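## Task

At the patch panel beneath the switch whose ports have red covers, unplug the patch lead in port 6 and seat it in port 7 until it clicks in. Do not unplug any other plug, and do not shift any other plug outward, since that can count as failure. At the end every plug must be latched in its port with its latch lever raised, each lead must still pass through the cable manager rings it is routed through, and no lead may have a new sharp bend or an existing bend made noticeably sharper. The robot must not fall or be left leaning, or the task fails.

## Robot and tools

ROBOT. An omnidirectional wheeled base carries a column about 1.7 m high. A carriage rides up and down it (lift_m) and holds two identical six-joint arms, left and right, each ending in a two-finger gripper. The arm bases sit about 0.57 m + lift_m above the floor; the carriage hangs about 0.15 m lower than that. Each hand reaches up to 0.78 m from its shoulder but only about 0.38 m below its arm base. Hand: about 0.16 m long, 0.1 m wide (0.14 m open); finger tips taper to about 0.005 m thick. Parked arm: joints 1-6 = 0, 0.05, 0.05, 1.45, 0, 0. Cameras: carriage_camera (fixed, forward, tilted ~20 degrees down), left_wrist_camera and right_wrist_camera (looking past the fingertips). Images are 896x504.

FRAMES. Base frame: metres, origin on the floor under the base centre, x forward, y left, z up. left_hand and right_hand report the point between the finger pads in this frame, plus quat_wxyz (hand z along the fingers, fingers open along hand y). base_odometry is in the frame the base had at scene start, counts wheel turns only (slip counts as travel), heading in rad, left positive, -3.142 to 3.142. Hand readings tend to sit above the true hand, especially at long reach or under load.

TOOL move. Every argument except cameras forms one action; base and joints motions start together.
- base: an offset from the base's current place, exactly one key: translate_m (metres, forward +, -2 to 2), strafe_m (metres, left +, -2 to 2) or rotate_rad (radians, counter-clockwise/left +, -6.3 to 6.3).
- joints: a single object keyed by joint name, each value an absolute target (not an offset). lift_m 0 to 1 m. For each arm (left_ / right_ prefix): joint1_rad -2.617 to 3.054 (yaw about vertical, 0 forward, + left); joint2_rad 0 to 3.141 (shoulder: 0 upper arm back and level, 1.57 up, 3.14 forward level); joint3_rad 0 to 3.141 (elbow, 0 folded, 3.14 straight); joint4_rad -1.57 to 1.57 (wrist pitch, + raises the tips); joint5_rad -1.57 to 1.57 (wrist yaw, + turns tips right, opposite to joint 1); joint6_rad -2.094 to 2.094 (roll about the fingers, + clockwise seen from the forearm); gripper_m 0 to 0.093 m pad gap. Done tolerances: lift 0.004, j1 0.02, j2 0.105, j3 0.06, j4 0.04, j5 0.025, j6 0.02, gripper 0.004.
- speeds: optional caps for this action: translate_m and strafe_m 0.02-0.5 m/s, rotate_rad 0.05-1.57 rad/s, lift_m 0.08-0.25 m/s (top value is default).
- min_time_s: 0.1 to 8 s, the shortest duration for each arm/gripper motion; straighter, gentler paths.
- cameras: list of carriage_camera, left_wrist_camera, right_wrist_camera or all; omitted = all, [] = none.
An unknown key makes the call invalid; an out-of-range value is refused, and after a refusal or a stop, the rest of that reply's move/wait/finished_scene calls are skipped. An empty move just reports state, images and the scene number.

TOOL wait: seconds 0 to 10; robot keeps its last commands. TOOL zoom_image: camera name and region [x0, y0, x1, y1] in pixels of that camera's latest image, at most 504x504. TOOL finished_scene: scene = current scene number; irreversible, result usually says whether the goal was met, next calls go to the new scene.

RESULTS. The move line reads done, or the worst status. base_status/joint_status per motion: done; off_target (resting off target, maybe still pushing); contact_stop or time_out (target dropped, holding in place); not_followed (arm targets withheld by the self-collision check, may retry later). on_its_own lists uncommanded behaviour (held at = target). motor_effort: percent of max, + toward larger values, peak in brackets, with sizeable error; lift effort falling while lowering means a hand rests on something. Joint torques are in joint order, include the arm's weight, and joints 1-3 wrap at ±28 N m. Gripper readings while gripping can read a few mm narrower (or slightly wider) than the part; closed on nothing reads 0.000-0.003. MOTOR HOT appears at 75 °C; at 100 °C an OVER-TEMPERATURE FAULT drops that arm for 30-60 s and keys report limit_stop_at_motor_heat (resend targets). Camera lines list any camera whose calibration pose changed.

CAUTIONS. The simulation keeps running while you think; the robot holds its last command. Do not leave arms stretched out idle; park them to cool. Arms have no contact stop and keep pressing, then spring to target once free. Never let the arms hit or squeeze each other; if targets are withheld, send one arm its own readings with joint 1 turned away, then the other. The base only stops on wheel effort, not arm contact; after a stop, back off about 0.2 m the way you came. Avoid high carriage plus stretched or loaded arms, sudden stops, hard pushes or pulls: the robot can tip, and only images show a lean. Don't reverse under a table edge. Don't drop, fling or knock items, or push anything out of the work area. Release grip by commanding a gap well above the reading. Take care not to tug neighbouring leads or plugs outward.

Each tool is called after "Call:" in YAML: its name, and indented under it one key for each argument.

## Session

Call:
move:
  cameras: ["carriage_camera"]

Scene clock: 0.00 s.
Joint torques (N m): no reading
base_odometry: x=+0.000 y=+0.000 heading=+0.000
base_status: not commanded
joint_positions: lift_m=+0.300 left_joint1_rad=-0.001 left_joint2_rad=+0.047 left_joint3_rad=+0.059 left_joint4_rad=+1.408 left_joint5_rad=-0.032 left_joint6_rad=+0.011 left_gripper_m=+0.09396 right_joint1_rad=-0.019 right_joint2_rad=+0.040 right_joint3_rad=+0.042 right_joint4_rad=+1.473 right_joint5_rad=-0.011 right_joint6_rad=+0.034 right_gripper_m=+0.09396
joint_status: not commanded
motor_effort: lift_m=+41 drive_wheels=+3
left_hand: x=+0.2666 y=+0.3201 z=+1.3269 quat_wxyz=(+0.997, -0.016, +0.076, +0.006) (m; base frame)
right_hand: x=+0.2540 y=-0.3131 z=+1.3244 quat_wxyz=(+0.999, -0.004, +0.048, +0.008) (m; base frame)
pictures: carriage_camera

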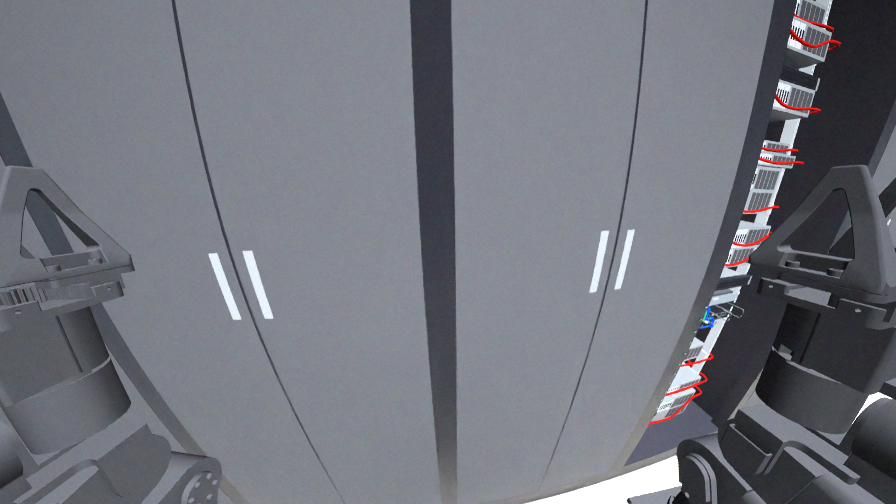

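Call:
zoom_image:
  camera: "carriage_camera"
  region: [640, 200, 800, 440]

Scaled by 2.100 from the camera's 896x504 image, which has a finer 1280x720 frame.

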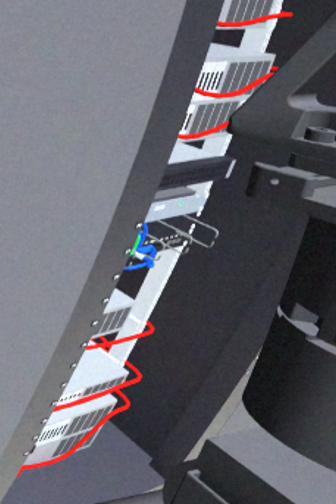

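Call:
move:
  base: {"rotate_rad": 0.073}
  joints: {"lift_m": 0.0}
  speeds: {"rotate_rad": 0.2, "lift_m": 0.15}
  cameras: []

Call:
move:
  base: {"translate_m": -0.12}
  speeds: {"translate_m": 0.15}
  cameras: []

Call:
move:
  base: {"strafe_m": -1.2}
  speeds: {"strafe_m": 0.25}
  cameras: ["carriage_camera"]

Scene clock: 77.03 s.
Joint torques (N m): left_arm=[0.05 3.77 5.97 -0.04 0 -0.16] | right_arm=[-0.1 2.86 5.39 -0.21 -0.04 -0.1]
move: done
base_odometry: x=+0.000 y=+0.000 heading=+0.072
base_status: done
joint_positions: lift_m=+0.000 left_joint1_rad=-0.001 left_joint2_rad=+0.047 left_joint3_rad=+0.059 left_joint4_rad=+1.408 left_joint5_rad=-0.032 left_joint6_rad=+0.011 left_gripper_m=+0.09396 right_joint1_rad=-0.019 right_joint2_rad=+0.040 right_joint3_rad=+0.042 right_joint4_rad=+1.474 right_joint5_rad=-0.011 right_joint6_rad=+0.034 right_gripper_m=+0.09396
joint_status: all done
motor_effort: lift_m=+36(37) drive_wheels=-13(16)
left_hand: x=+0.2665 y=+0.3201 z=+1.0274 quat_wxyz=(+0.997, -0.016, +0.075, +0.006) (m; base frame)
right_hand: x=+0.2537 y=-0.3131 z=+1.0248 quat_wxyz=(+0.999, -0.004, +0.048, +0.008) (m; base frame)
pictures: none
No camera images: "cameras" was empty.

Scene clock: 78.73 s.
Joint torques (N m): left_arm=[0.06 3.67 5.98 0.01 0 -0.13] | right_arm=[0.02 2.89 5.46 -0.21 -0.01 -0.14]
move: done
base_odometry: x=-0.119 y=-0.008 heading=+0.073
base_status: done
joint_positions: lift_m=+0.000 left_joint1_rad=-0.001 left_joint2_rad=+0.047 left_joint3_rad=+0.059 left_joint4_rad=+1.406 left_joint5_rad=-0.032 left_joint6_rad=+0.011 left_gripper_m=+0.09396 right_joint1_rad=-0.019 right_joint2_rad=+0.040 right_joint3_rad=+0.042 right_joint4_rad=+1.473 right_joint5_rad=-0.011 right_joint6_rad=+0.034 right_gripper_m=+0.09396
joint_status: not commanded
motor_effort: lift_m=+36(36) drive_wheels=+9(14)
left_hand: x=+0.2671 y=+0.3201 z=+1.0273 quat_wxyz=(+0.997, -0.016, +0.077, +0.006) (m; base frame)
right_hand: x=+0.2540 y=-0.3131 z=+1.0248 quat_wxyz=(+0.999, -0.004, +0.048, +0.008) (m; base frame)
pictures: none
No camera images: "cameras" was empty.

Scene clock: 84.93 s.
Joint torques (N m): left_arm=[0.05 3.74 5.97 0 0 -0.15] | right_arm=[-0.29 2.84 5.46 -0.15 -0.05 -0.16]
move: done
base_odometry: x=-0.033 y=-1.205 heading=+0.072
base_status: done
joint_positions: lift_m=+0.000 left_joint1_rad=-0.001 left_joint2_rad=+0.047 left_joint3_rad=+0.059 left_joint4_rad=+1.406 left_joint5_rad=-0.032 left_joint6_rad=+0.011 left_gripper_m=+0.09396 right_joint1_rad=-0.019 right_joint2_rad=+0.040 right_joint3_rad=+0.042 right_joint4_rad=+1.473 right_joint5_rad=-0.011 right_joint6_rad=+0.034 right_gripper_m=+0.09396
joint_status: not commanded
motor_effort: lift_m=+36(36) drive_wheels=-2(12)
left_hand: x=+0.2670 y=+0.3201 z=+1.0273 quat_wxyz=(+0.997, -0.016, +0.076, +0.006) (m; base frame)
right_hand: x=+0.2540 y=-0.3131 z=+1.0248 quat_wxyz=(+0.999, -0.004, +0.048, +0.008) (m; base frame)
pictures: carriage_camera
camera_calibration:
carriage_camera: T_world_to_cam=[[-0.031539, -0.999314, -0.0194245, 0.0223506], [-0.335851, 0.0288998, -0.941472, 1.00833], [0.941387, -0.0231694, -0.336532, 0.195735], [0, 0, 0, 1]] pos_world=[0.155091, -0.00227023, 1.01562]

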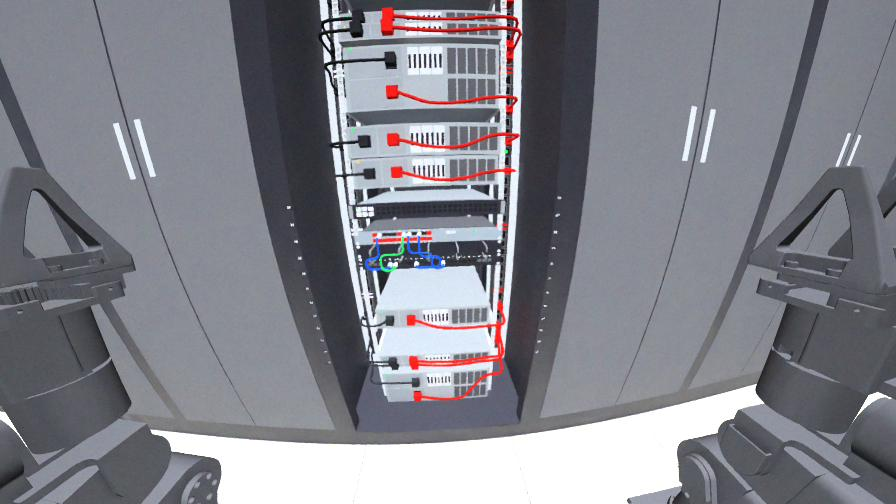

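Call:
zoom_image:
  camera: "carriage_camera"
  region: [340, 210, 520, 290]

Scaled by 2.800 from the camera's 896x504 image, which has a finer 1280x720 frame.

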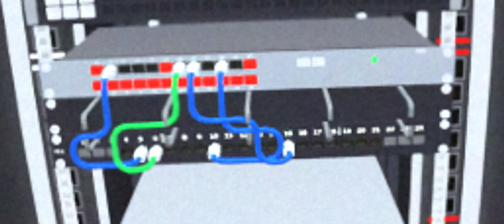

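Call:
zoom_image:
  camera: "carriage_camera"
  region: [355, 225, 445, 275]

Scaled by 5.600 from the camera's 896x504 image, which has a finer 1280x720 frame.

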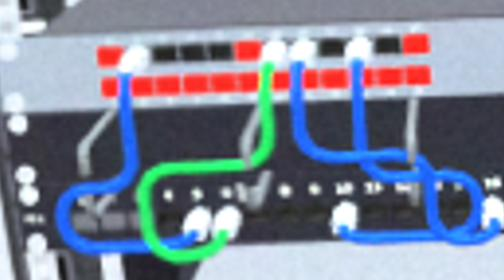

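Call:
move:
  base: {"strafe_m": -0.105}
  speeds: {"strafe_m": 0.1}
  cameras: []

Call:
move:
  base: {"translate_m": -0.05}
  joints: {"left_joint1_rad": 0, "left_joint2_rad": 1.55, "left_joint3_rad": 0.75, "left_joint4_rad": 0.8, "left_joint5_rad": 0, "left_joint6_rad": 0, "left_gripper_m": 0.016}
  speeds: {"translate_m": 0.1}
  min_time_s: 3
  cameras: ["left_wrist_camera", "carriage_camera"]

Call:
zoom_image:
  camera: "left_wrist_camera"
  region: [300, 50, 636, 240]

Scene clock: 660.23 s.
Joint torques (N m): left_arm=[0.03 3.78 6 -0.05 -0.01 -0.15] | right_arm=[-0.28 2.99 5.29 -0.14 0 -0.14]
move: done
base_odometry: x=-0.026 y=-1.310 heading=+0.072
base_status: done
joint_positions: lift_m=+0.000 left_joint1_rad=-0.001 left_joint2_rad=+0.047 left_joint3_rad=+0.059 left_joint4_rad=+1.408 left_joint5_rad=-0.032 left_joint6_rad=+0.011 left_gripper_m=+0.09396 right_joint1_rad=-0.019 right_joint2_rad=+0.040 right_joint3_rad=+0.042 right_joint4_rad=+1.473 right_joint5_rad=-0.011 right_joint6_rad=+0.034 right_gripper_m=+0.09396
joint_status: not commanded
motor_effort: lift_m=+36(36) drive_wheels=+0(11)
left_hand: x=+0.2666 y=+0.3201 z=+1.0274 quat_wxyz=(+0.997, -0.016, +0.076, +0.006) (m; base frame)
right_hand: x=+0.2540 y=-0.3131 z=+1.0248 quat_wxyz=(+0.999, -0.004, +0.048, +0.008) (m; base frame)
pictures: none
No camera images: "cameras" was empty.

Scene clock: 663.53 s.
Joint torques (N m): left_arm=[0.21 -4.21 9.55 1.96 0.1 -0.28] | right_arm=[-0.09 2.96 5.41 -0.18 0.03 -0.15]
move: done
base_odometry: x=-0.076 y=-1.314 heading=+0.072
base_status: done
joint_positions: lift_m=+0.000 left_joint1_rad=-0.001 left_joint2_rad=+1.540 left_joint3_rad=+0.718 left_joint4_rad=+0.804 left_joint5_rad=-0.010 left_joint6_rad=+0.011 left_gripper_m=+0.01615 right_joint1_rad=-0.019 right_joint2_rad=+0.040 right_joint3_rad=+0.042 right_joint4_rad=+1.472 right_joint5_rad=-0.011 right_joint6_rad=+0.034 right_gripper_m=+0.09396
joint_status: all done
motor_effort: lift_m=+36(36) drive_wheels=+0(9)
left_hand: x=+0.6976 y=+0.3157 z=+0.8300 quat_wxyz=(+0.701, +0.001, +0.713, +0.007) (m; base frame)
right_hand: x=+0.2541 y=-0.3131 z=+1.0248 quat_wxyz=(+0.999, -0.004, +0.049, +0.008) (m; base frame)
pictures: carriage_camera, left_wrist_camera
camera_calibration:
carriage_camera: T_world_to_cam=[[-0.031539, -0.999314, -0.0194245, 0.0223506], [-0.335851, 0.0288998, -0.941472, 1.00833], [0.941387, -0.0231694, -0.336532, 0.195735], [0, 0, 0, 1]] pos_world=[0.155091, -0.00227023, 1.01562]
left_wrist_camera: T_world_to_cam=[[-0.0519688, -0.998234, -0.0287871, 0.375372], [-0.604126, 0.0543784, -0.795031, 1.06914], [0.795192, -0.0239257, -0.605885, 0.0780448], [0, 0, 0, 1]] pos_world=[0.603343, 0.318438, 0.908093]

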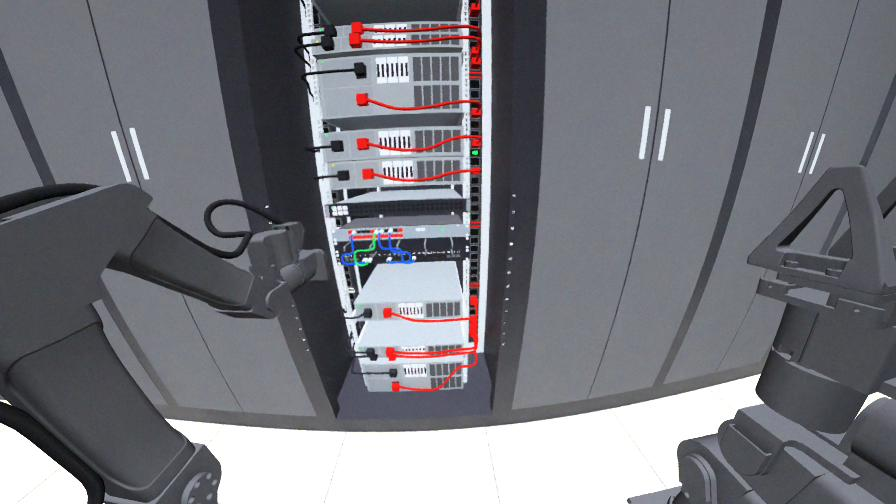

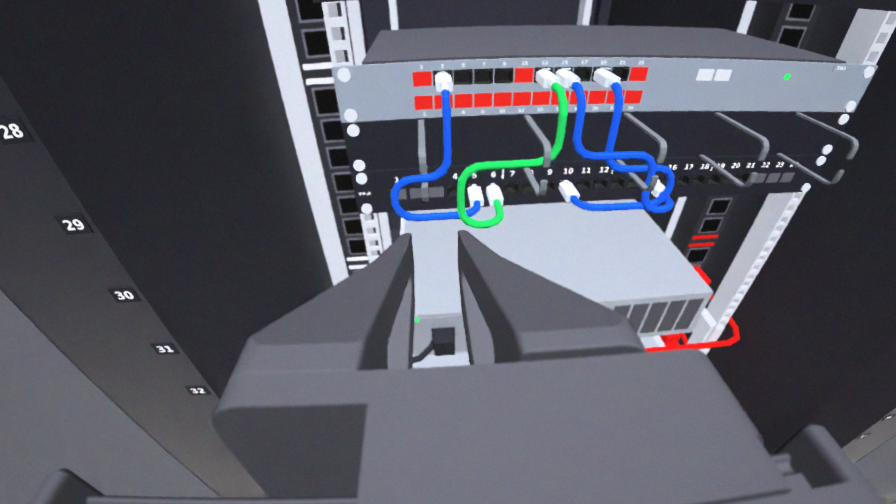

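Scaled by 1.500 from the camera's 896x504 image, which has a finer 1280x720 frame.

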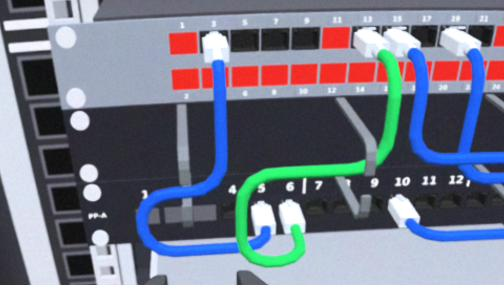

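Call:
zoom_image:
  camera: "left_wrist_camera"
  region: [450, 120, 594, 230]

Scaled by 3.500 from the camera's 896x504 image, which has a finer 1280x720 frame.

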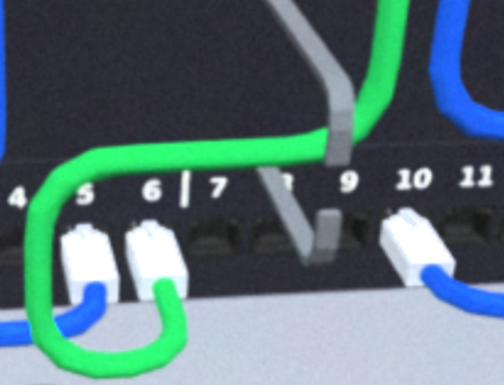

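Call:
zoom_image:
  camera: "carriage_camera"
  region: [230, 200, 370, 300]

Scaled by 3.600 from the camera's 896x504 image, which has a finer 1280x720 frame.

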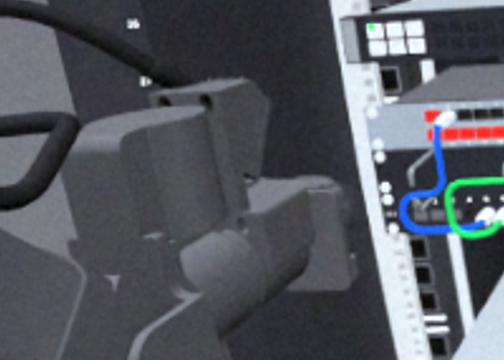

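Call:
move:
  joints: {"left_joint1_rad": -0.1815, "left_joint2_rad": 2.162, "left_joint3_rad": 1.006, "left_joint4_rad": 1.25, "left_joint5_rad": -0.2165, "left_joint6_rad": 0}
  min_time_s: 3
  cameras: ["left_wrist_camera"]

Call:
zoom_image:
  camera: "left_wrist_camera"
  region: [340, 40, 540, 180]

Scene clock: 913.07 s.
Joint torques (N m): left_arm=[-0.68 -7.15 7.82 2.14 -0.14 -0.28] | right_arm=[-0.1 3.07 5.45 -0.2 -0.01 -0.14]
move: done
base_odometry: x=-0.076 y=-1.314 heading=+0.072
base_status: not commanded
joint_positions: lift_m=+0.000 left_joint1_rad=-0.173 left_joint2_rad=+2.149 left_joint3_rad=+0.980 left_joint4_rad=+1.231 left_joint5_rad=-0.206 left_joint6_rad=+0.011 left_gripper_m=+0.01615 right_joint1_rad=-0.019 right_joint2_rad=+0.040 right_joint3_rad=+0.042 right_joint4_rad=+1.472 right_joint5_rad=-0.011 right_joint6_rad=+0.034 right_gripper_m=+0.09396
joint_status: all done
motor_effort: lift_m=+36(36) drive_wheels=-1(2)
left_hand: x=+0.7839 y=+0.2530 z=+0.7433 quat_wxyz=(+0.728, -0.012, +0.685, +0.011) (m; base frame)
right_hand: x=+0.2541 y=-0.3131 z=+1.0248 quat_wxyz=(+0.999, -0.004, +0.049, +0.008) (m; base frame)
pictures: left_wrist_camera
camera_calibration:
left_wrist_camera: T_world_to_cam=[[-0.0262772, -0.999443, -0.0205708, 0.288945], [-0.540467, 0.031515, -0.840775, 1.04562], [0.840955, -0.0109754, -0.540994, -0.131981], [0, 0, 0, 1]] pos_world=[0.683708, 0.254383, 0.813677]

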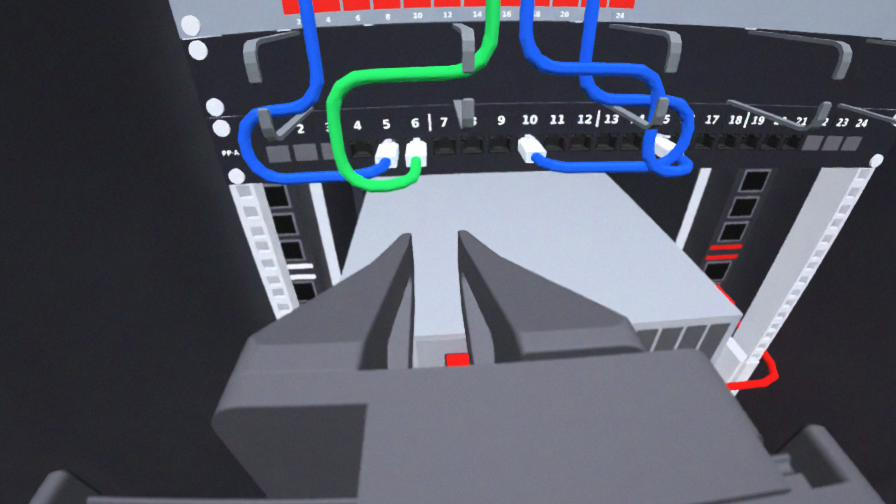

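Scaled by 2.520 from the camera's 896x504 image, which has a finer 1280x720 frame.

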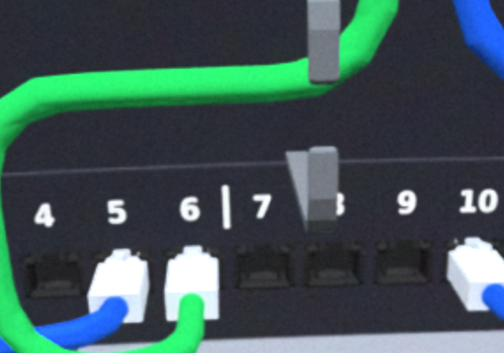

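Call:
move:
  base: {"rotate_rad": 0.022}
  speeds: {"rotate_rad": 0.1}
  cameras: ["left_wrist_camera"]

Call:
zoom_image:
  camera: "left_wrist_camera"
  region: [340, 40, 540, 200]

Call:
move:
  joints: {"left_joint1_rad": -0.012, "left_joint2_rad": 2.2068, "left_joint3_rad": 1.1066, "left_joint4_rad": 1.175, "left_joint5_rad": 0.372, "left_joint6_rad": 1.559, "left_gripper_m": 0.02}
  min_time_s: 3
  cameras: ["left_wrist_camera"]

Call:
zoom_image:
  camera: "left_wrist_camera"
  region: [280, 80, 560, 290]

Scene clock: 1036.93 s.
Joint torques (N m): left_arm=[-0.14 -7.13 7.68 2.11 -0.1 -0.26] | right_arm=[-0.18 2.91 5.39 -0.11 0.03 -0.14]
move: done
base_odometry: x=-0.076 y=-1.314 heading=+0.093
base_status: done
joint_positions: lift_m=+0.000 left_joint1_rad=-0.179 left_joint2_rad=+2.149 left_joint3_rad=+0.982 left_joint4_rad=+1.234 left_joint5_rad=-0.209 left_joint6_rad=+0.011 left_gripper_m=+0.01615 right_joint1_rad=-0.019 right_joint2_rad=+0.040 right_joint3_rad=+0.042 right_joint4_rad=+1.472 right_joint5_rad=-0.011 right_joint6_rad=+0.034 right_gripper_m=+0.09396
joint_status: not commanded
motor_effort: lift_m=+36(36) drive_wheels=-9(10)
left_hand: x=+0.7838 y=+0.2504 z=+0.7445 quat_wxyz=(+0.730, -0.012, +0.684, +0.010) (m; base frame)
right_hand: x=+0.2541 y=-0.3131 z=+1.0248 quat_wxyz=(+0.999, -0.004, +0.049, +0.008) (m; base frame)
pictures: left_wrist_camera
camera_calibration:
left_wrist_camera: T_world_to_cam=[[-0.0284297, -0.999401, -0.0197212, 0.287418], [-0.536983, 0.0319101, -0.842989, 1.04548], [0.843114, -0.013376, -0.537569, -0.134902], [0, 0, 0, 1]] pos_world=[0.683315, 0.25208, 0.814479]

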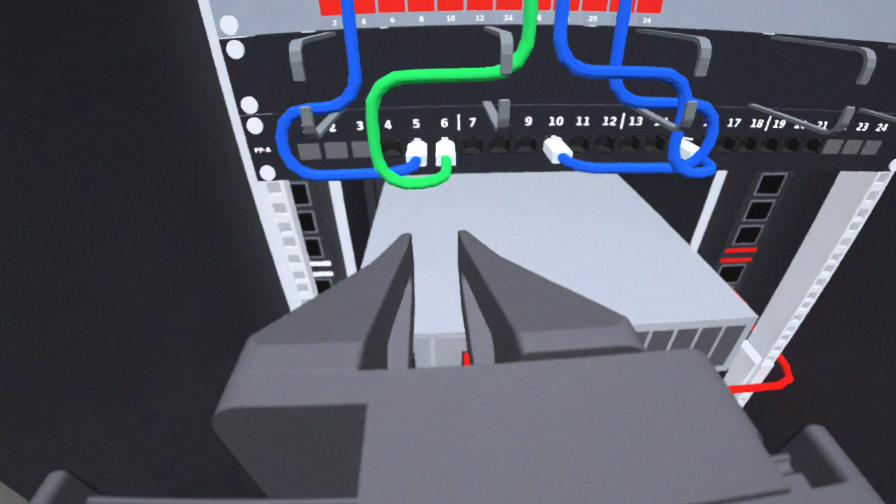

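Scaled by 2.520 from the camera's 896x504 image, which has a finer 1280x720 frame.

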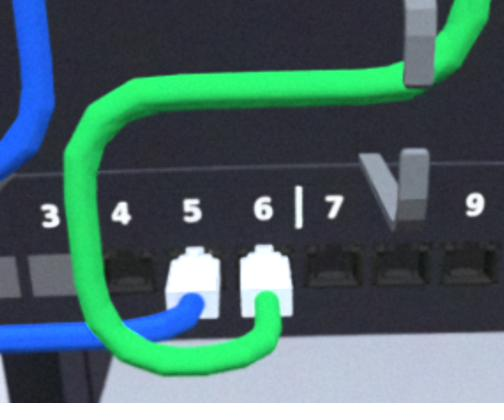

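Scene clock: 1040.27 s.
Joint torques (N m): left_arm=[0.77 -7.5 8.06 1.9 0.1 -0.07] | right_arm=[-0.16 2.96 5.24 -0.13 0.05 -0.15]
move: done
base_odometry: x=-0.076 y=-1.314 heading=+0.093
base_status: not commanded
joint_positions: lift_m=+0.000 left_joint1_rad=-0.020 left_joint2_rad=+2.193 left_joint3_rad=+1.080 left_joint4_rad=+1.178 left_joint5_rad=+0.361 left_joint6_rad=+1.545 left_gripper_m=+0.01985 right_joint1_rad=-0.019 right_joint2_rad=+0.040 right_joint3_rad=+0.042 right_joint4_rad=+1.472 right_joint5_rad=-0.011 right_joint6_rad=+0.034 right_gripper_m=+0.09396
joint_status: all done
motor_effort: lift_m=+36(36) drive_wheels=-8(11)
left_hand: x=+0.7980 y=+0.2424 z=+0.7451 quat_wxyz=(+0.604, +0.567, +0.385, +0.407) (m; base frame)
right_hand: x=+0.2541 y=-0.3131 z=+1.0248 quat_wxyz=(+0.999, -0.004, +0.049, +0.008) (m; base frame)
pictures: left_wrist_camera
camera_calibration:
left_wrist_camera: T_world_to_cam=[[0.00556577, 0.0148096, -0.999875, 0.737176], [-0.248251, 0.968609, 0.0129646, -0.041337], [0.96868, 0.248148, 0.00906755, -0.717613], [0, 0, 0, 1]] pos_world=[0.680772, 0.207196, 0.744127]

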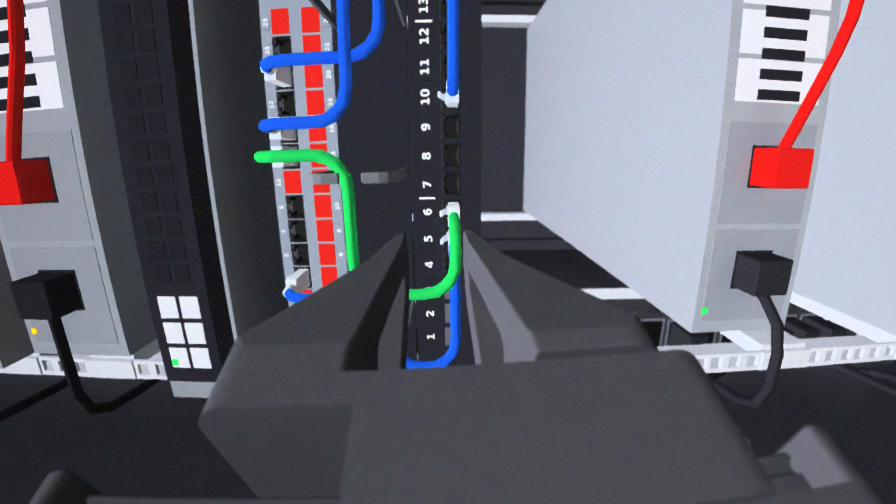

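Scaled by 1.800 from the camera's 896x504 image, which has a finer 1280x720 frame.

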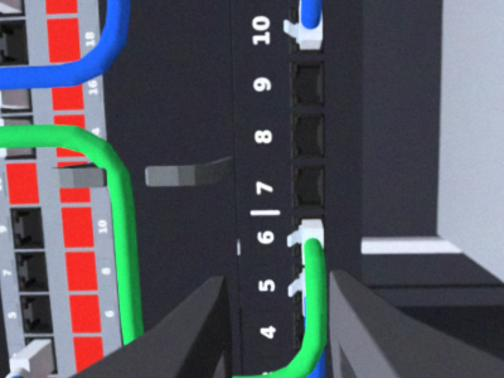

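Call:
zoom_image:
  camera: "left_wrist_camera"
  region: [360, 130, 500, 270]

Scaled by 3.600 from the camera's 896x504 image, which has a finer 1280x720 frame.

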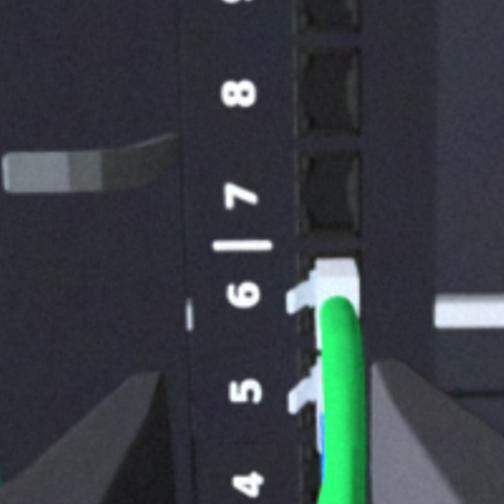

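Call:
move:
  joints: {"left_joint2_rad": 2.2168, "left_joint3_rad": 1.0714, "left_joint4_rad": 1.21}
  min_time_s: 1
  cameras: []

Call:
move:
  base: {"translate_m": 0.06}
  joints: {"left_joint1_rad": -0.02, "left_joint2_rad": 2.1945, "left_joint3_rad": 1.0887, "left_joint4_rad": 1.201, "left_joint5_rad": 0.361}
  speeds: {"translate_m": 0.05}
  cameras: ["left_wrist_camera"]

Call:
zoom_image:
  camera: "left_wrist_camera"
  region: [340, 130, 540, 330]

Scene clock: 1261.13 s.
Joint torques (N m): left_arm=[0.77 -7.57 4.86 2.11 0.08 -0.1] | right_arm=[-0.08 2.89 5.39 -0.14 0.05 -0.13]
move: done
base_odometry: x=-0.076 y=-1.314 heading=+0.093
base_status: not commanded
joint_positions: lift_m=+0.000 left_joint1_rad=-0.020 left_joint2_rad=+2.203 left_joint3_rad=+1.080 left_joint4_rad=+1.192 left_joint5_rad=+0.362 left_joint6_rad=+1.546 left_gripper_m=+0.01985 right_joint1_rad=-0.019 right_joint2_rad=+0.040 right_joint3_rad=+0.042 right_joint4_rad=+1.472 right_joint5_rad=-0.011 right_joint6_rad=+0.034 right_gripper_m=+0.09396
joint_status: all done
motor_effort: lift_m=+36(36) drive_wheels=-9(11)
left_hand: x=+0.7981 y=+0.2422 z=+0.7434 quat_wxyz=(+0.605, +0.567, +0.383, +0.408) (m; base frame)
right_hand: x=+0.2541 y=-0.3131 z=+1.0248 quat_wxyz=(+0.999, -0.004, +0.049, +0.008) (m; base frame)
pictures: none
No camera images: "cameras" was empty.

Scene clock: 1262.90 s.
Joint torques (N m): left_arm=[-0.06 -9.26 6.38 1.99 -0.06 -0.11] | right_arm=[0.05 2.95 5.34 -0.26 0.02 -0.14]
move: done
base_odometry: x=-0.016 y=-1.308 heading=+0.093
base_status: done
joint_positions: lift_m=+0.000 left_joint1_rad=-0.019 left_joint2_rad=+2.203 left_joint3_rad=+1.080 left_joint4_rad=+1.193 left_joint5_rad=+0.363 left_joint6_rad=+1.546 left_gripper_m=+0.01985 right_joint1_rad=-0.019 right_joint2_rad=+0.040 right_joint3_rad=+0.042 right_joint4_rad=+1.474 right_joint5_rad=-0.011 right_joint6_rad=+0.034 right_gripper_m=+0.09396
joint_status: all done
motor_effort: lift_m=+36(36) drive_wheels=-7(16)
left_hand: x=+0.7981 y=+0.2426 z=+0.7436 quat_wxyz=(+0.605, +0.567, +0.382, +0.409) (m; base frame)
right_hand: x=+0.2537 y=-0.3131 z=+1.0248 quat_wxyz=(+0.999, -0.004, +0.048, +0.008) (m; base frame)
pictures: left_wrist_camera
camera_calibration:
left_wrist_camera: T_world_to_cam=[[0.0122357, 0.0162155, -0.999794, 0.729986], [-0.247676, 0.96876, 0.0126811, -0.0417864], [0.968766, 0.247469, 0.0158696, -0.722697], [0, 0, 0, 1]] pos_world=[0.680842, 0.207489, 0.741834]

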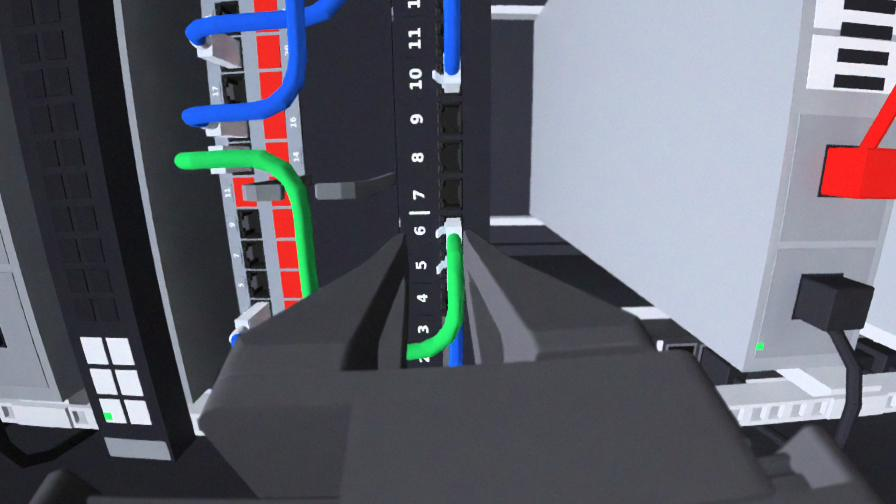

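Scaled by 2.520 from the camera's 896x504 image, which has a finer 1280x720 frame.

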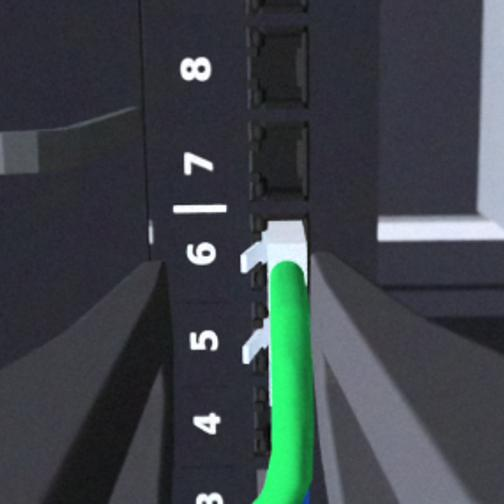

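Call:
move:
  cameras: ["left_wrist_camera"]

Scene clock: 1325.63 s.
Joint torques (N m): left_arm=[0.01 -9.28 6.39 1.98 -0.05 -0.11] | right_arm=[-0.18 2.82 5.26 -0.21 0.03 -0.12]
base_odometry: x=-0.016 y=-1.308 heading=+0.093
base_status: done
joint_positions: lift_m=+0.000 left_joint1_rad=-0.019 left_joint2_rad=+2.203 left_joint3_rad=+1.080 left_joint4_rad=+1.193 left_joint5_rad=+0.363 left_joint6_rad=+1.547 left_gripper_m=+0.01985 right_joint1_rad=-0.019 right_joint2_rad=+0.040 right_joint3_rad=+0.042 right_joint4_rad=+1.474 right_joint5_rad=-0.011 right_joint6_rad=+0.034 right_gripper_m=+0.09396
joint_status: all done
motor_effort: lift_m=+36(36) drive_wheels=-8(16)
left_hand: x=+0.7981 y=+0.2426 z=+0.7436 quat_wxyz=(+0.605, +0.567, +0.382, +0.409) (m; base frame)
right_hand: x=+0.2537 y=-0.3131 z=+1.0248 quat_wxyz=(+0.999, -0.004, +0.048, +0.008) (m; base frame)
pictures: left_wrist_camera
camera_calibration:
left_wrist_camera: T_world_to_cam=[[0.0123543, 0.0165558, -0.999787, 0.729729], [-0.247683, 0.968754, 0.0129814, -0.0420007], [0.968762, 0.247469, 0.0160689, -0.72284], [0, 0, 0, 1]] pos_world=[0.680842, 0.207488, 0.741734]

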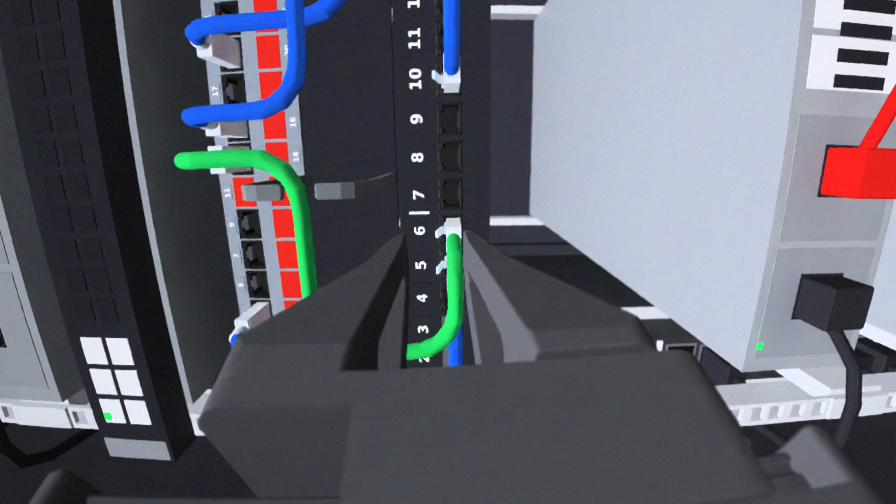

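Call:
move:
  joints: {"left_joint2_rad": 2.2221, "left_joint4_rad": 1.2195}
  min_time_s: 1.0
  cameras: []

Call:
move:
  joints: {"left_joint2_rad": 2.1998, "left_joint4_rad": 1.2105}
  min_time_s: 0.5
  cameras: ["left_wrist_camera"]

Call:
zoom_image:
  camera: "left_wrist_camera"
  region: [340, 140, 540, 300]

Scene clock: 1347.97 s.
Joint torques (N m): left_arm=[-0.02 -7.68 6.38 2.08 -0.06 -0.11] | right_arm=[-0.09 2.96 5.37 -0.19 0.02 -0.11]
move: done
base_odometry: x=-0.016 y=-1.308 heading=+0.093
base_status: not commanded
joint_positions: lift_m=+0.000 left_joint1_rad=-0.019 left_joint2_rad=+2.210 left_joint3_rad=+1.080 left_joint4_rad=+1.202 left_joint5_rad=+0.363 left_joint6_rad=+1.547 left_gripper_m=+0.01985 right_joint1_rad=-0.019 right_joint2_rad=+0.040 right_joint3_rad=+0.042 right_joint4_rad=+1.474 right_joint5_rad=-0.011 right_joint6_rad=+0.034 right_gripper_m=+0.09396
joint_status: all done
motor_effort: lift_m=+36(36) drive_wheels=-7(10)
left_hand: x=+0.7982 y=+0.2426 z=+0.7420 quat_wxyz=(+0.605, +0.566, +0.382, +0.409) (m; base frame)
right_hand: x=+0.2537 y=-0.3131 z=+1.0248 quat_wxyz=(+0.999, -0.004, +0.048, +0.008) (m; base frame)
pictures: none
No camera images: "cameras" was empty.

Scene clock: 1348.77 s.
Joint torques (N m): left_arm=[-0.01 -9.36 6.41 2 -0.05 -0.11] | right_arm=[-0.2 2.89 5.3 -0.2 -0.01 -0.12]
move: done
base_odometry: x=-0.016 y=-1.308 heading=+0.093
base_status: not commanded
joint_positions: lift_m=+0.000 left_joint1_rad=-0.019 left_joint2_rad=+2.210 left_joint3_rad=+1.080 left_joint4_rad=+1.202 left_joint5_rad=+0.363 left_joint6_rad=+1.547 left_gripper_m=+0.01985 right_joint1_rad=-0.019 right_joint2_rad=+0.040 right_joint3_rad=+0.042 right_joint4_rad=+1.474 right_joint5_rad=-0.011 right_joint6_rad=+0.034 right_gripper_m=+0.09396
joint_status: all done
motor_effort: lift_m=+36(36) drive_wheels=-7(10)
left_hand: x=+0.7982 y=+0.2426 z=+0.7420 quat_wxyz=(+0.605, +0.566, +0.382, +0.409) (m; base frame)
right_hand: x=+0.2537 y=-0.3131 z=+1.0248 quat_wxyz=(+0.999, -0.004, +0.048, +0.008) (m; base frame)
pictures: left_wrist_camera
camera_calibration:
left_wrist_camera: T_world_to_cam=[[0.0146337, 0.0165243, -0.999756, 0.726263], [-0.2477, 0.968758, 0.0123863, -0.0415024], [0.968726, 0.247459, 0.0182696, -0.724498], [0, 0, 0, 1]] pos_world=[0.680932, 0.207488, 0.739837]

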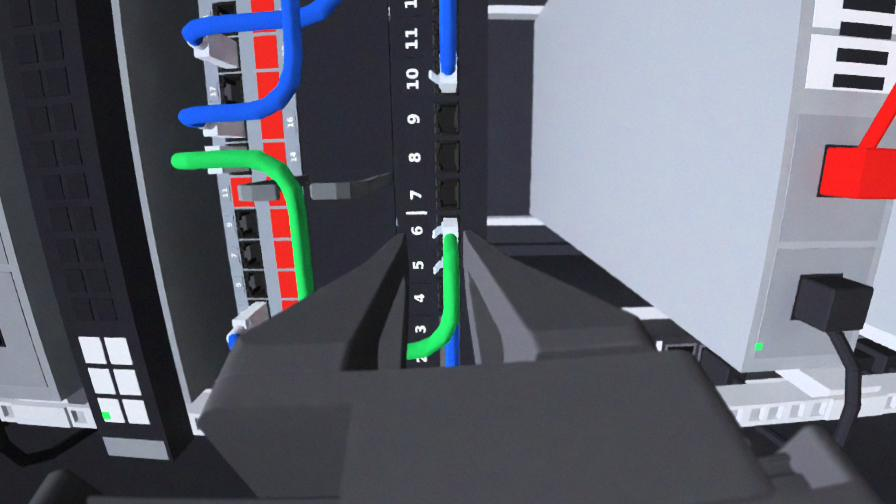

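Scaled by 2.520 from the camera's 896x504 image, which has a finer 1280x720 frame.

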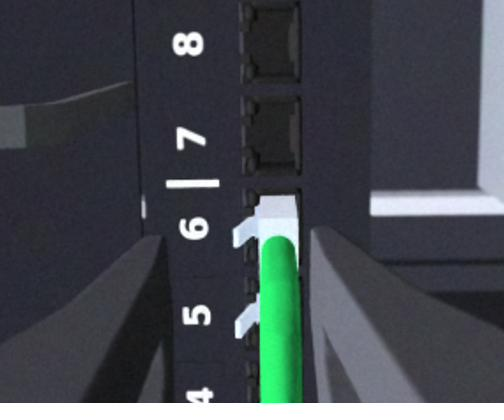

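Call:
move:
  joints: {"left_joint2_rad": 2.2291, "left_joint4_rad": 1.2284, "left_gripper_m": 0.023}
  min_time_s: 1.0
  cameras: []

Call:
move:
  joints: {"left_joint2_rad": 2.2068, "left_joint4_rad": 1.2194}
  base: {"translate_m": 0.015}
  speeds: {"translate_m": 0.03}
  min_time_s: 0.5
  cameras: ["left_wrist_camera"]

Call:
zoom_image:
  camera: "left_wrist_camera"
  region: [340, 140, 540, 300]

Scene clock: 1385.63 s.
Joint torques (N m): left_arm=[-0.05 -7.66 6.35 2.07 -0.05 -0.11] | right_arm=[-0.39 2.93 5.33 -0.2 0.02 -0.1]
move: done
base_odometry: x=-0.016 y=-1.308 heading=+0.093
base_status: not commanded
joint_positions: lift_m=+0.000 left_joint1_rad=-0.019 left_joint2_rad=+2.216 left_joint3_rad=+1.080 left_joint4_rad=+1.211 left_joint5_rad=+0.363 left_joint6_rad=+1.547 left_gripper_m=+0.02285 right_joint1_rad=-0.019 right_joint2_rad=+0.040 right_joint3_rad=+0.042 right_joint4_rad=+1.474 right_joint5_rad=-0.011 right_joint6_rad=+0.034 right_gripper_m=+0.09396
joint_status: all done
motor_effort: lift_m=+36(36) drive_wheels=-8(10)
left_hand: x=+0.7982 y=+0.2426 z=+0.7405 quat_wxyz=(+0.606, +0.566, +0.381, +0.410) (m; base frame)
right_hand: x=+0.2537 y=-0.3131 z=+1.0248 quat_wxyz=(+0.999, -0.004, +0.048, +0.008) (m; base frame)
pictures: none
No camera images: "cameras" was empty.

Scene clock: 1386.53 s.
Joint torques (N m): left_arm=[-0.03 -9.29 6.41 1.96 -0.05 -0.11] | right_arm=[-0.2 3.07 5.39 -0.17 0.02 -0.12]
move: done
base_odometry: x=-0.002 y=-1.307 heading=+0.094
base_status: done
joint_positions: lift_m=+0.000 left_joint1_rad=-0.019 left_joint2_rad=+2.216 left_joint3_rad=+1.080 left_joint4_rad=+1.214 left_joint5_rad=+0.363 left_joint6_rad=+1.547 left_gripper_m=+0.02285 right_joint1_rad=-0.019 right_joint2_rad=+0.040 right_joint3_rad=+0.042 right_joint4_rad=+1.474 right_joint5_rad=-0.011 right_joint6_rad=+0.034 right_gripper_m=+0.09396
joint_status: all done
motor_effort: lift_m=+36(36) drive_wheels=-14(17)
left_hand: x=+0.7982 y=+0.2426 z=+0.7413 quat_wxyz=(+0.606, +0.565, +0.380, +0.411) (m; base frame)
right_hand: x=+0.2536 y=-0.3131 z=+1.0248 quat_wxyz=(+0.999, -0.004, +0.048, +0.008) (m; base frame)
pictures: left_wrist_camera
camera_calibration:
left_wrist_camera: T_world_to_cam=[[0.0203576, 0.0163514, -0.999659, 0.720938], [-0.247755, 0.968763, 0.0108006, -0.040285], [0.968609, 0.24745, 0.0237728, -0.728431], [0, 0, 0, 1]] pos_world=[0.680907, 0.207489, 0.738444]

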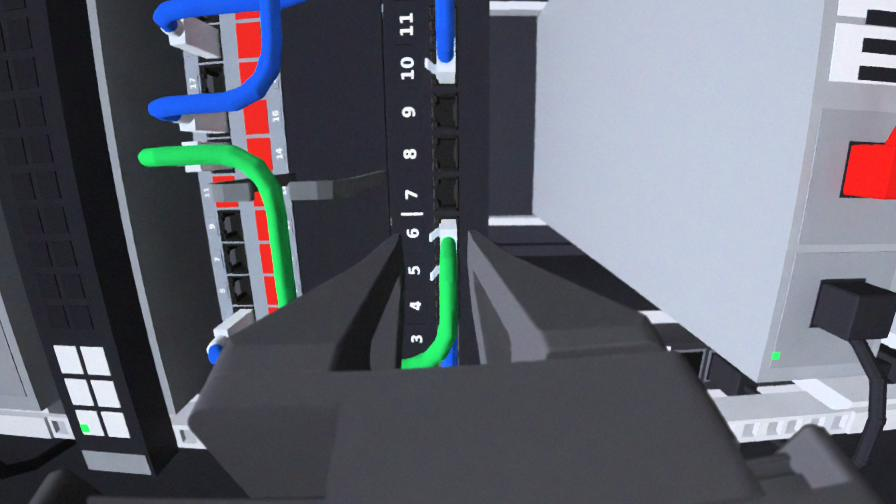

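Scaled by 2.520 from the camera's 896x504 image, which has a finer 1280x720 frame.

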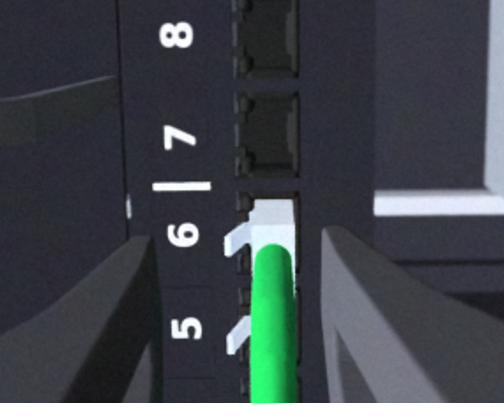

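Call:
zoom_image:
  camera: "left_wrist_camera"
  region: [415, 205, 475, 255]

Scaled by 8.400 from the camera's 896x504 image, which has a finer 1280x720 frame.

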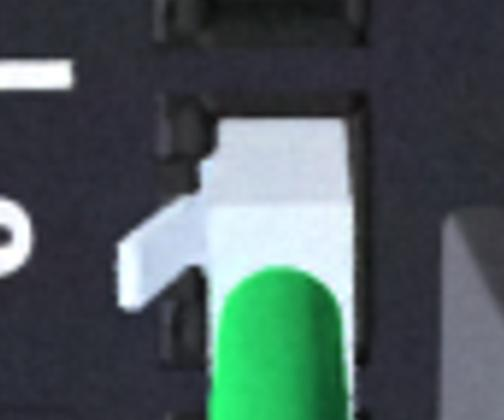

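Call:
move:
  joints: {"left_joint4_rad": 1.2024}
  min_time_s: 1.0
  cameras: []

Call:
move:
  joints: {"left_joint4_rad": 1.2124}
  base: {"translate_m": 0.01}
  speeds: {"translate_m": 0.03}
  min_time_s: 0.5
  cameras: ["left_wrist_camera"]

Call:
zoom_image:
  camera: "left_wrist_camera"
  region: [385, 170, 485, 260]

Scene clock: 1504.13 s.
Joint torques (N m): left_arm=[-0.05 -9.37 6.37 1.88 -0.05 -0.11] | right_arm=[-0.36 2.99 5.44 -0.2 -0.01 -0.13]
move: done
base_odometry: x=-0.002 y=-1.307 heading=+0.094
base_status: not commanded
joint_positions: lift_m=+0.000 left_joint1_rad=-0.019 left_joint2_rad=+2.216 left_joint3_rad=+1.080 left_joint4_rad=+1.205 left_joint5_rad=+0.363 left_joint6_rad=+1.547 left_gripper_m=+0.02285 right_joint1_rad=-0.019 right_joint2_rad=+0.040 right_joint3_rad=+0.042 right_joint4_rad=+1.474 right_joint5_rad=-0.011 right_joint6_rad=+0.034 right_gripper_m=+0.09396
joint_status: all done
motor_effort: lift_m=+36(36) drive_wheels=-14(15)
left_hand: x=+0.7983 y=+0.2426 z=+0.7390 quat_wxyz=(+0.604, +0.567, +0.383, +0.408) (m; base frame)
right_hand: x=+0.2536 y=-0.3131 z=+1.0248 quat_wxyz=(+0.999, -0.004, +0.048, +0.008) (m; base frame)
pictures: none
No camera images: "cameras" was empty.

Scene clock: 1504.93 s.
Joint torques (N m): left_arm=[0.05 -9.36 6.38 2.03 -0.05 -0.11] | right_arm=[-0.12 2.89 5.37 -0.23 0.02 -0.11]
move: done
base_odometry: x=+0.008 y=-1.306 heading=+0.094
base_status: done
joint_positions: lift_m=+0.000 left_joint1_rad=-0.019 left_joint2_rad=+2.216 left_joint3_rad=+1.080 left_joint4_rad=+1.202 left_joint5_rad=+0.363 left_joint6_rad=+1.547 left_gripper_m=+0.02285 right_joint1_rad=-0.019 right_joint2_rad=+0.040 right_joint3_rad=+0.042 right_joint4_rad=+1.475 right_joint5_rad=-0.011 right_joint6_rad=+0.034 right_gripper_m=+0.09396
joint_status: all done
motor_effort: lift_m=+36(36) drive_wheels=-13(19)
left_hand: x=+0.7984 y=+0.2426 z=+0.7383 quat_wxyz=(+0.604, +0.568, +0.384, +0.408) (m; base frame)
right_hand: x=+0.2534 y=-0.3131 z=+1.0248 quat_wxyz=(+0.999, -0.004, +0.047, +0.008) (m; base frame)
pictures: left_wrist_camera
camera_calibration:
left_wrist_camera: T_world_to_cam=[[0.00779392, 0.0166185, -0.999832, 0.728147], [-0.247615, 0.968755, 0.0141717, -0.0427835], [0.968827, 0.247463, 0.0116654, -0.719871], [0, 0, 0, 1]] pos_world=[0.681162, 0.207487, 0.737028]

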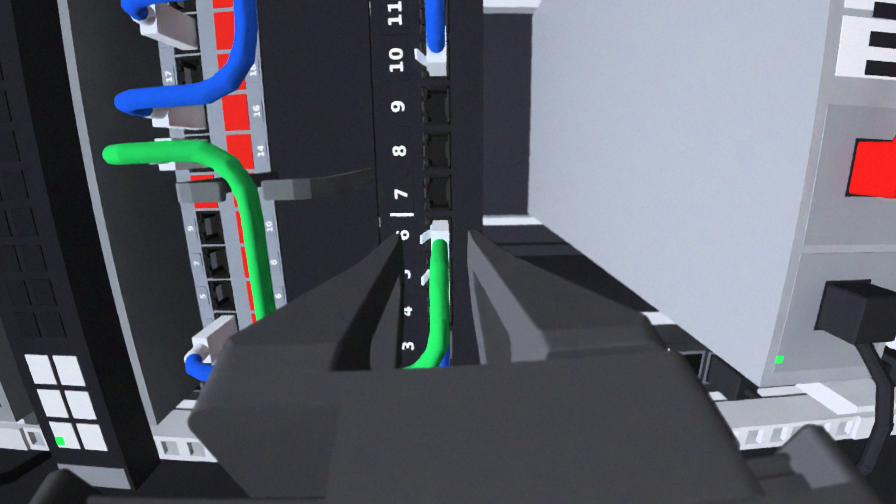

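Scaled by 5.040 from the camera's 896x504 image, which has a finer 1280x720 frame.

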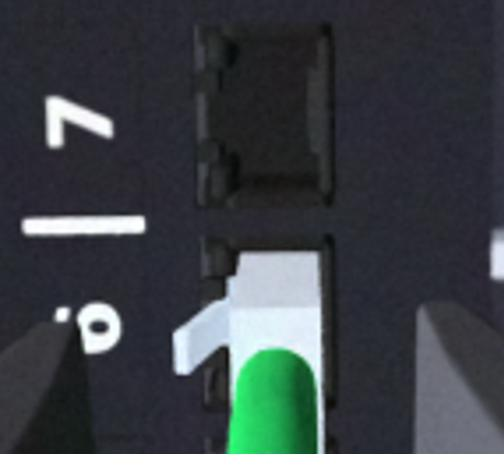

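Call:
zoom_image:
  camera: "left_wrist_camera"
  region: [370, 0, 490, 130]

Call:
zoom_image:
  camera: "left_wrist_camera"
  region: [370, 120, 490, 250]

Call:
zoom_image:
  camera: "left_wrist_camera"
  region: [370, 240, 490, 370]

Scaled by 3.877 from the camera's 896x504 image, which has a finer 1280x720 frame.

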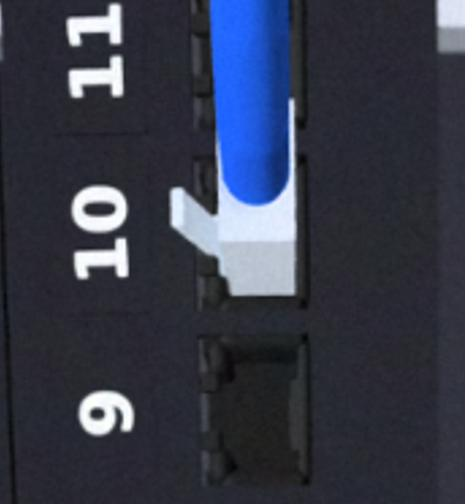

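Scaled by 3.877 from the camera's 896x504 image, which has a finer 1280x720 frame.

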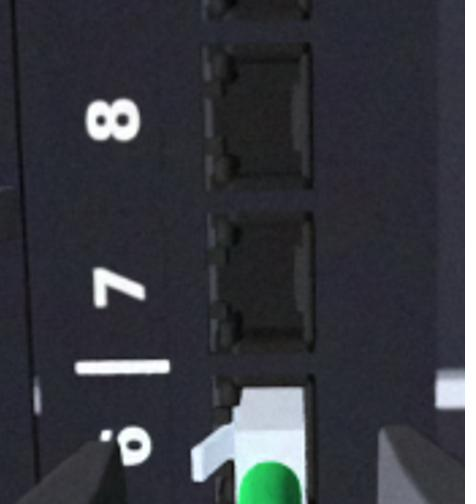

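Scaled by 3.877 from the camera's 896x504 image, which has a finer 1280x720 frame.

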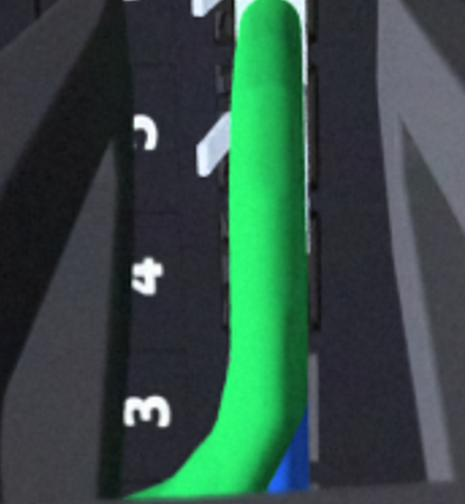

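Call:
move:
  base: {"strafe_m": -0.009}
  speeds: {"strafe_m": 0.02}
  cameras: ["left_wrist_camera"]

Call:
zoom_image:
  camera: "left_wrist_camera"
  region: [370, 120, 490, 250]

Call:
zoom_image:
  camera: "left_wrist_camera"
  region: [370, 230, 490, 360]

Scene clock: 1731.67 s.
Joint torques (N m): left_arm=[0.12 -9.42 6.31 2 -0.06 -0.11] | right_arm=[-0.29 3.1 5.48 -0.2 0.04 -0.19]
move: done
MOTOR HOT: joint 2 (shoulder) of the left arm reports 76 °C; the controller stops that arm at 100 °C. To cool a motor, set the load down, stop pushing, or move to a pose that needs little force.
base_odometry: x=+0.009 y=-1.315 heading=+0.095
base_status: done
joint_positions: lift_m=+0.000 left_joint1_rad=-0.020 left_joint2_rad=+2.216 left_joint3_rad=+1.080 left_joint4_rad=+1.203 left_joint5_rad=+0.363 left_joint6_rad=+1.547 left_gripper_m=+0.02285 right_joint1_rad=-0.019 right_joint2_rad=+0.040 right_joint3_rad=+0.042 right_joint4_rad=+1.474 right_joint5_rad=-0.011 right_joint6_rad=+0.034 right_gripper_m=+0.09396
joint_status: not commanded
motor_effort: lift_m=+36(36) drive_wheels=-9(18)
left_hand: x=+0.7983 y=+0.2421 z=+0.7387 quat_wxyz=(+0.604, +0.568, +0.383, +0.408) (m; base frame)
right_hand: x=+0.2535 y=-0.3131 z=+1.0248 quat_wxyz=(+0.999, -0.004, +0.048, +0.008) (m; base frame)
pictures: left_wrist_camera
camera_calibration:
left_wrist_camera: T_world_to_cam=[[0.00936464, 0.016595, -0.999818, 0.727183], [-0.246526, 0.969038, 0.013775, -0.0429552], [0.969091, 0.246353, 0.0131658, -0.720627], [0, 0, 0, 1]] pos_world=[0.680954, 0.207086, 0.73713]

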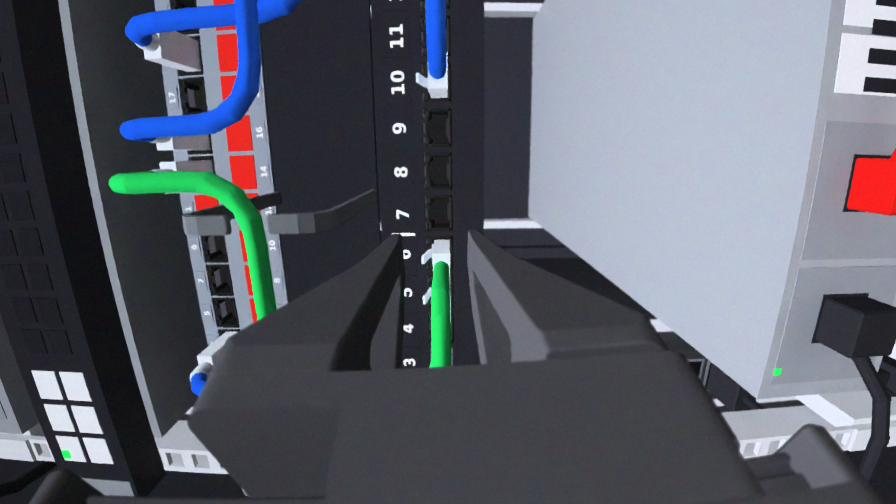

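Scaled by 3.877 from the camera's 896x504 image, which has a finer 1280x720 frame.

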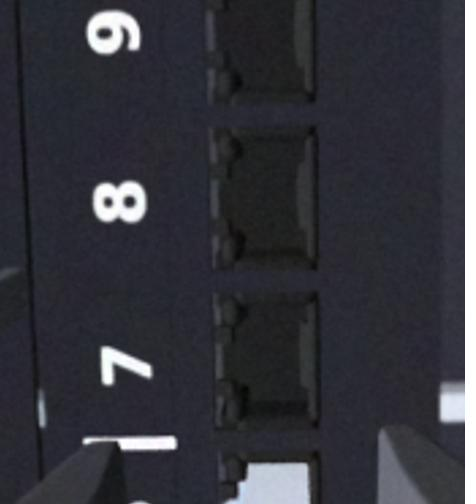

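Scaled by 3.877 from the camera's 896x504 image, which has a finer 1280x720 frame.

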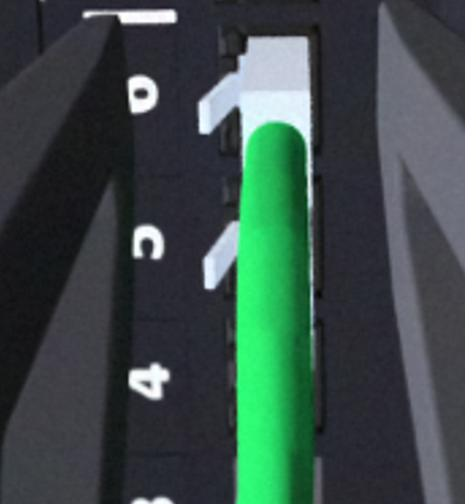

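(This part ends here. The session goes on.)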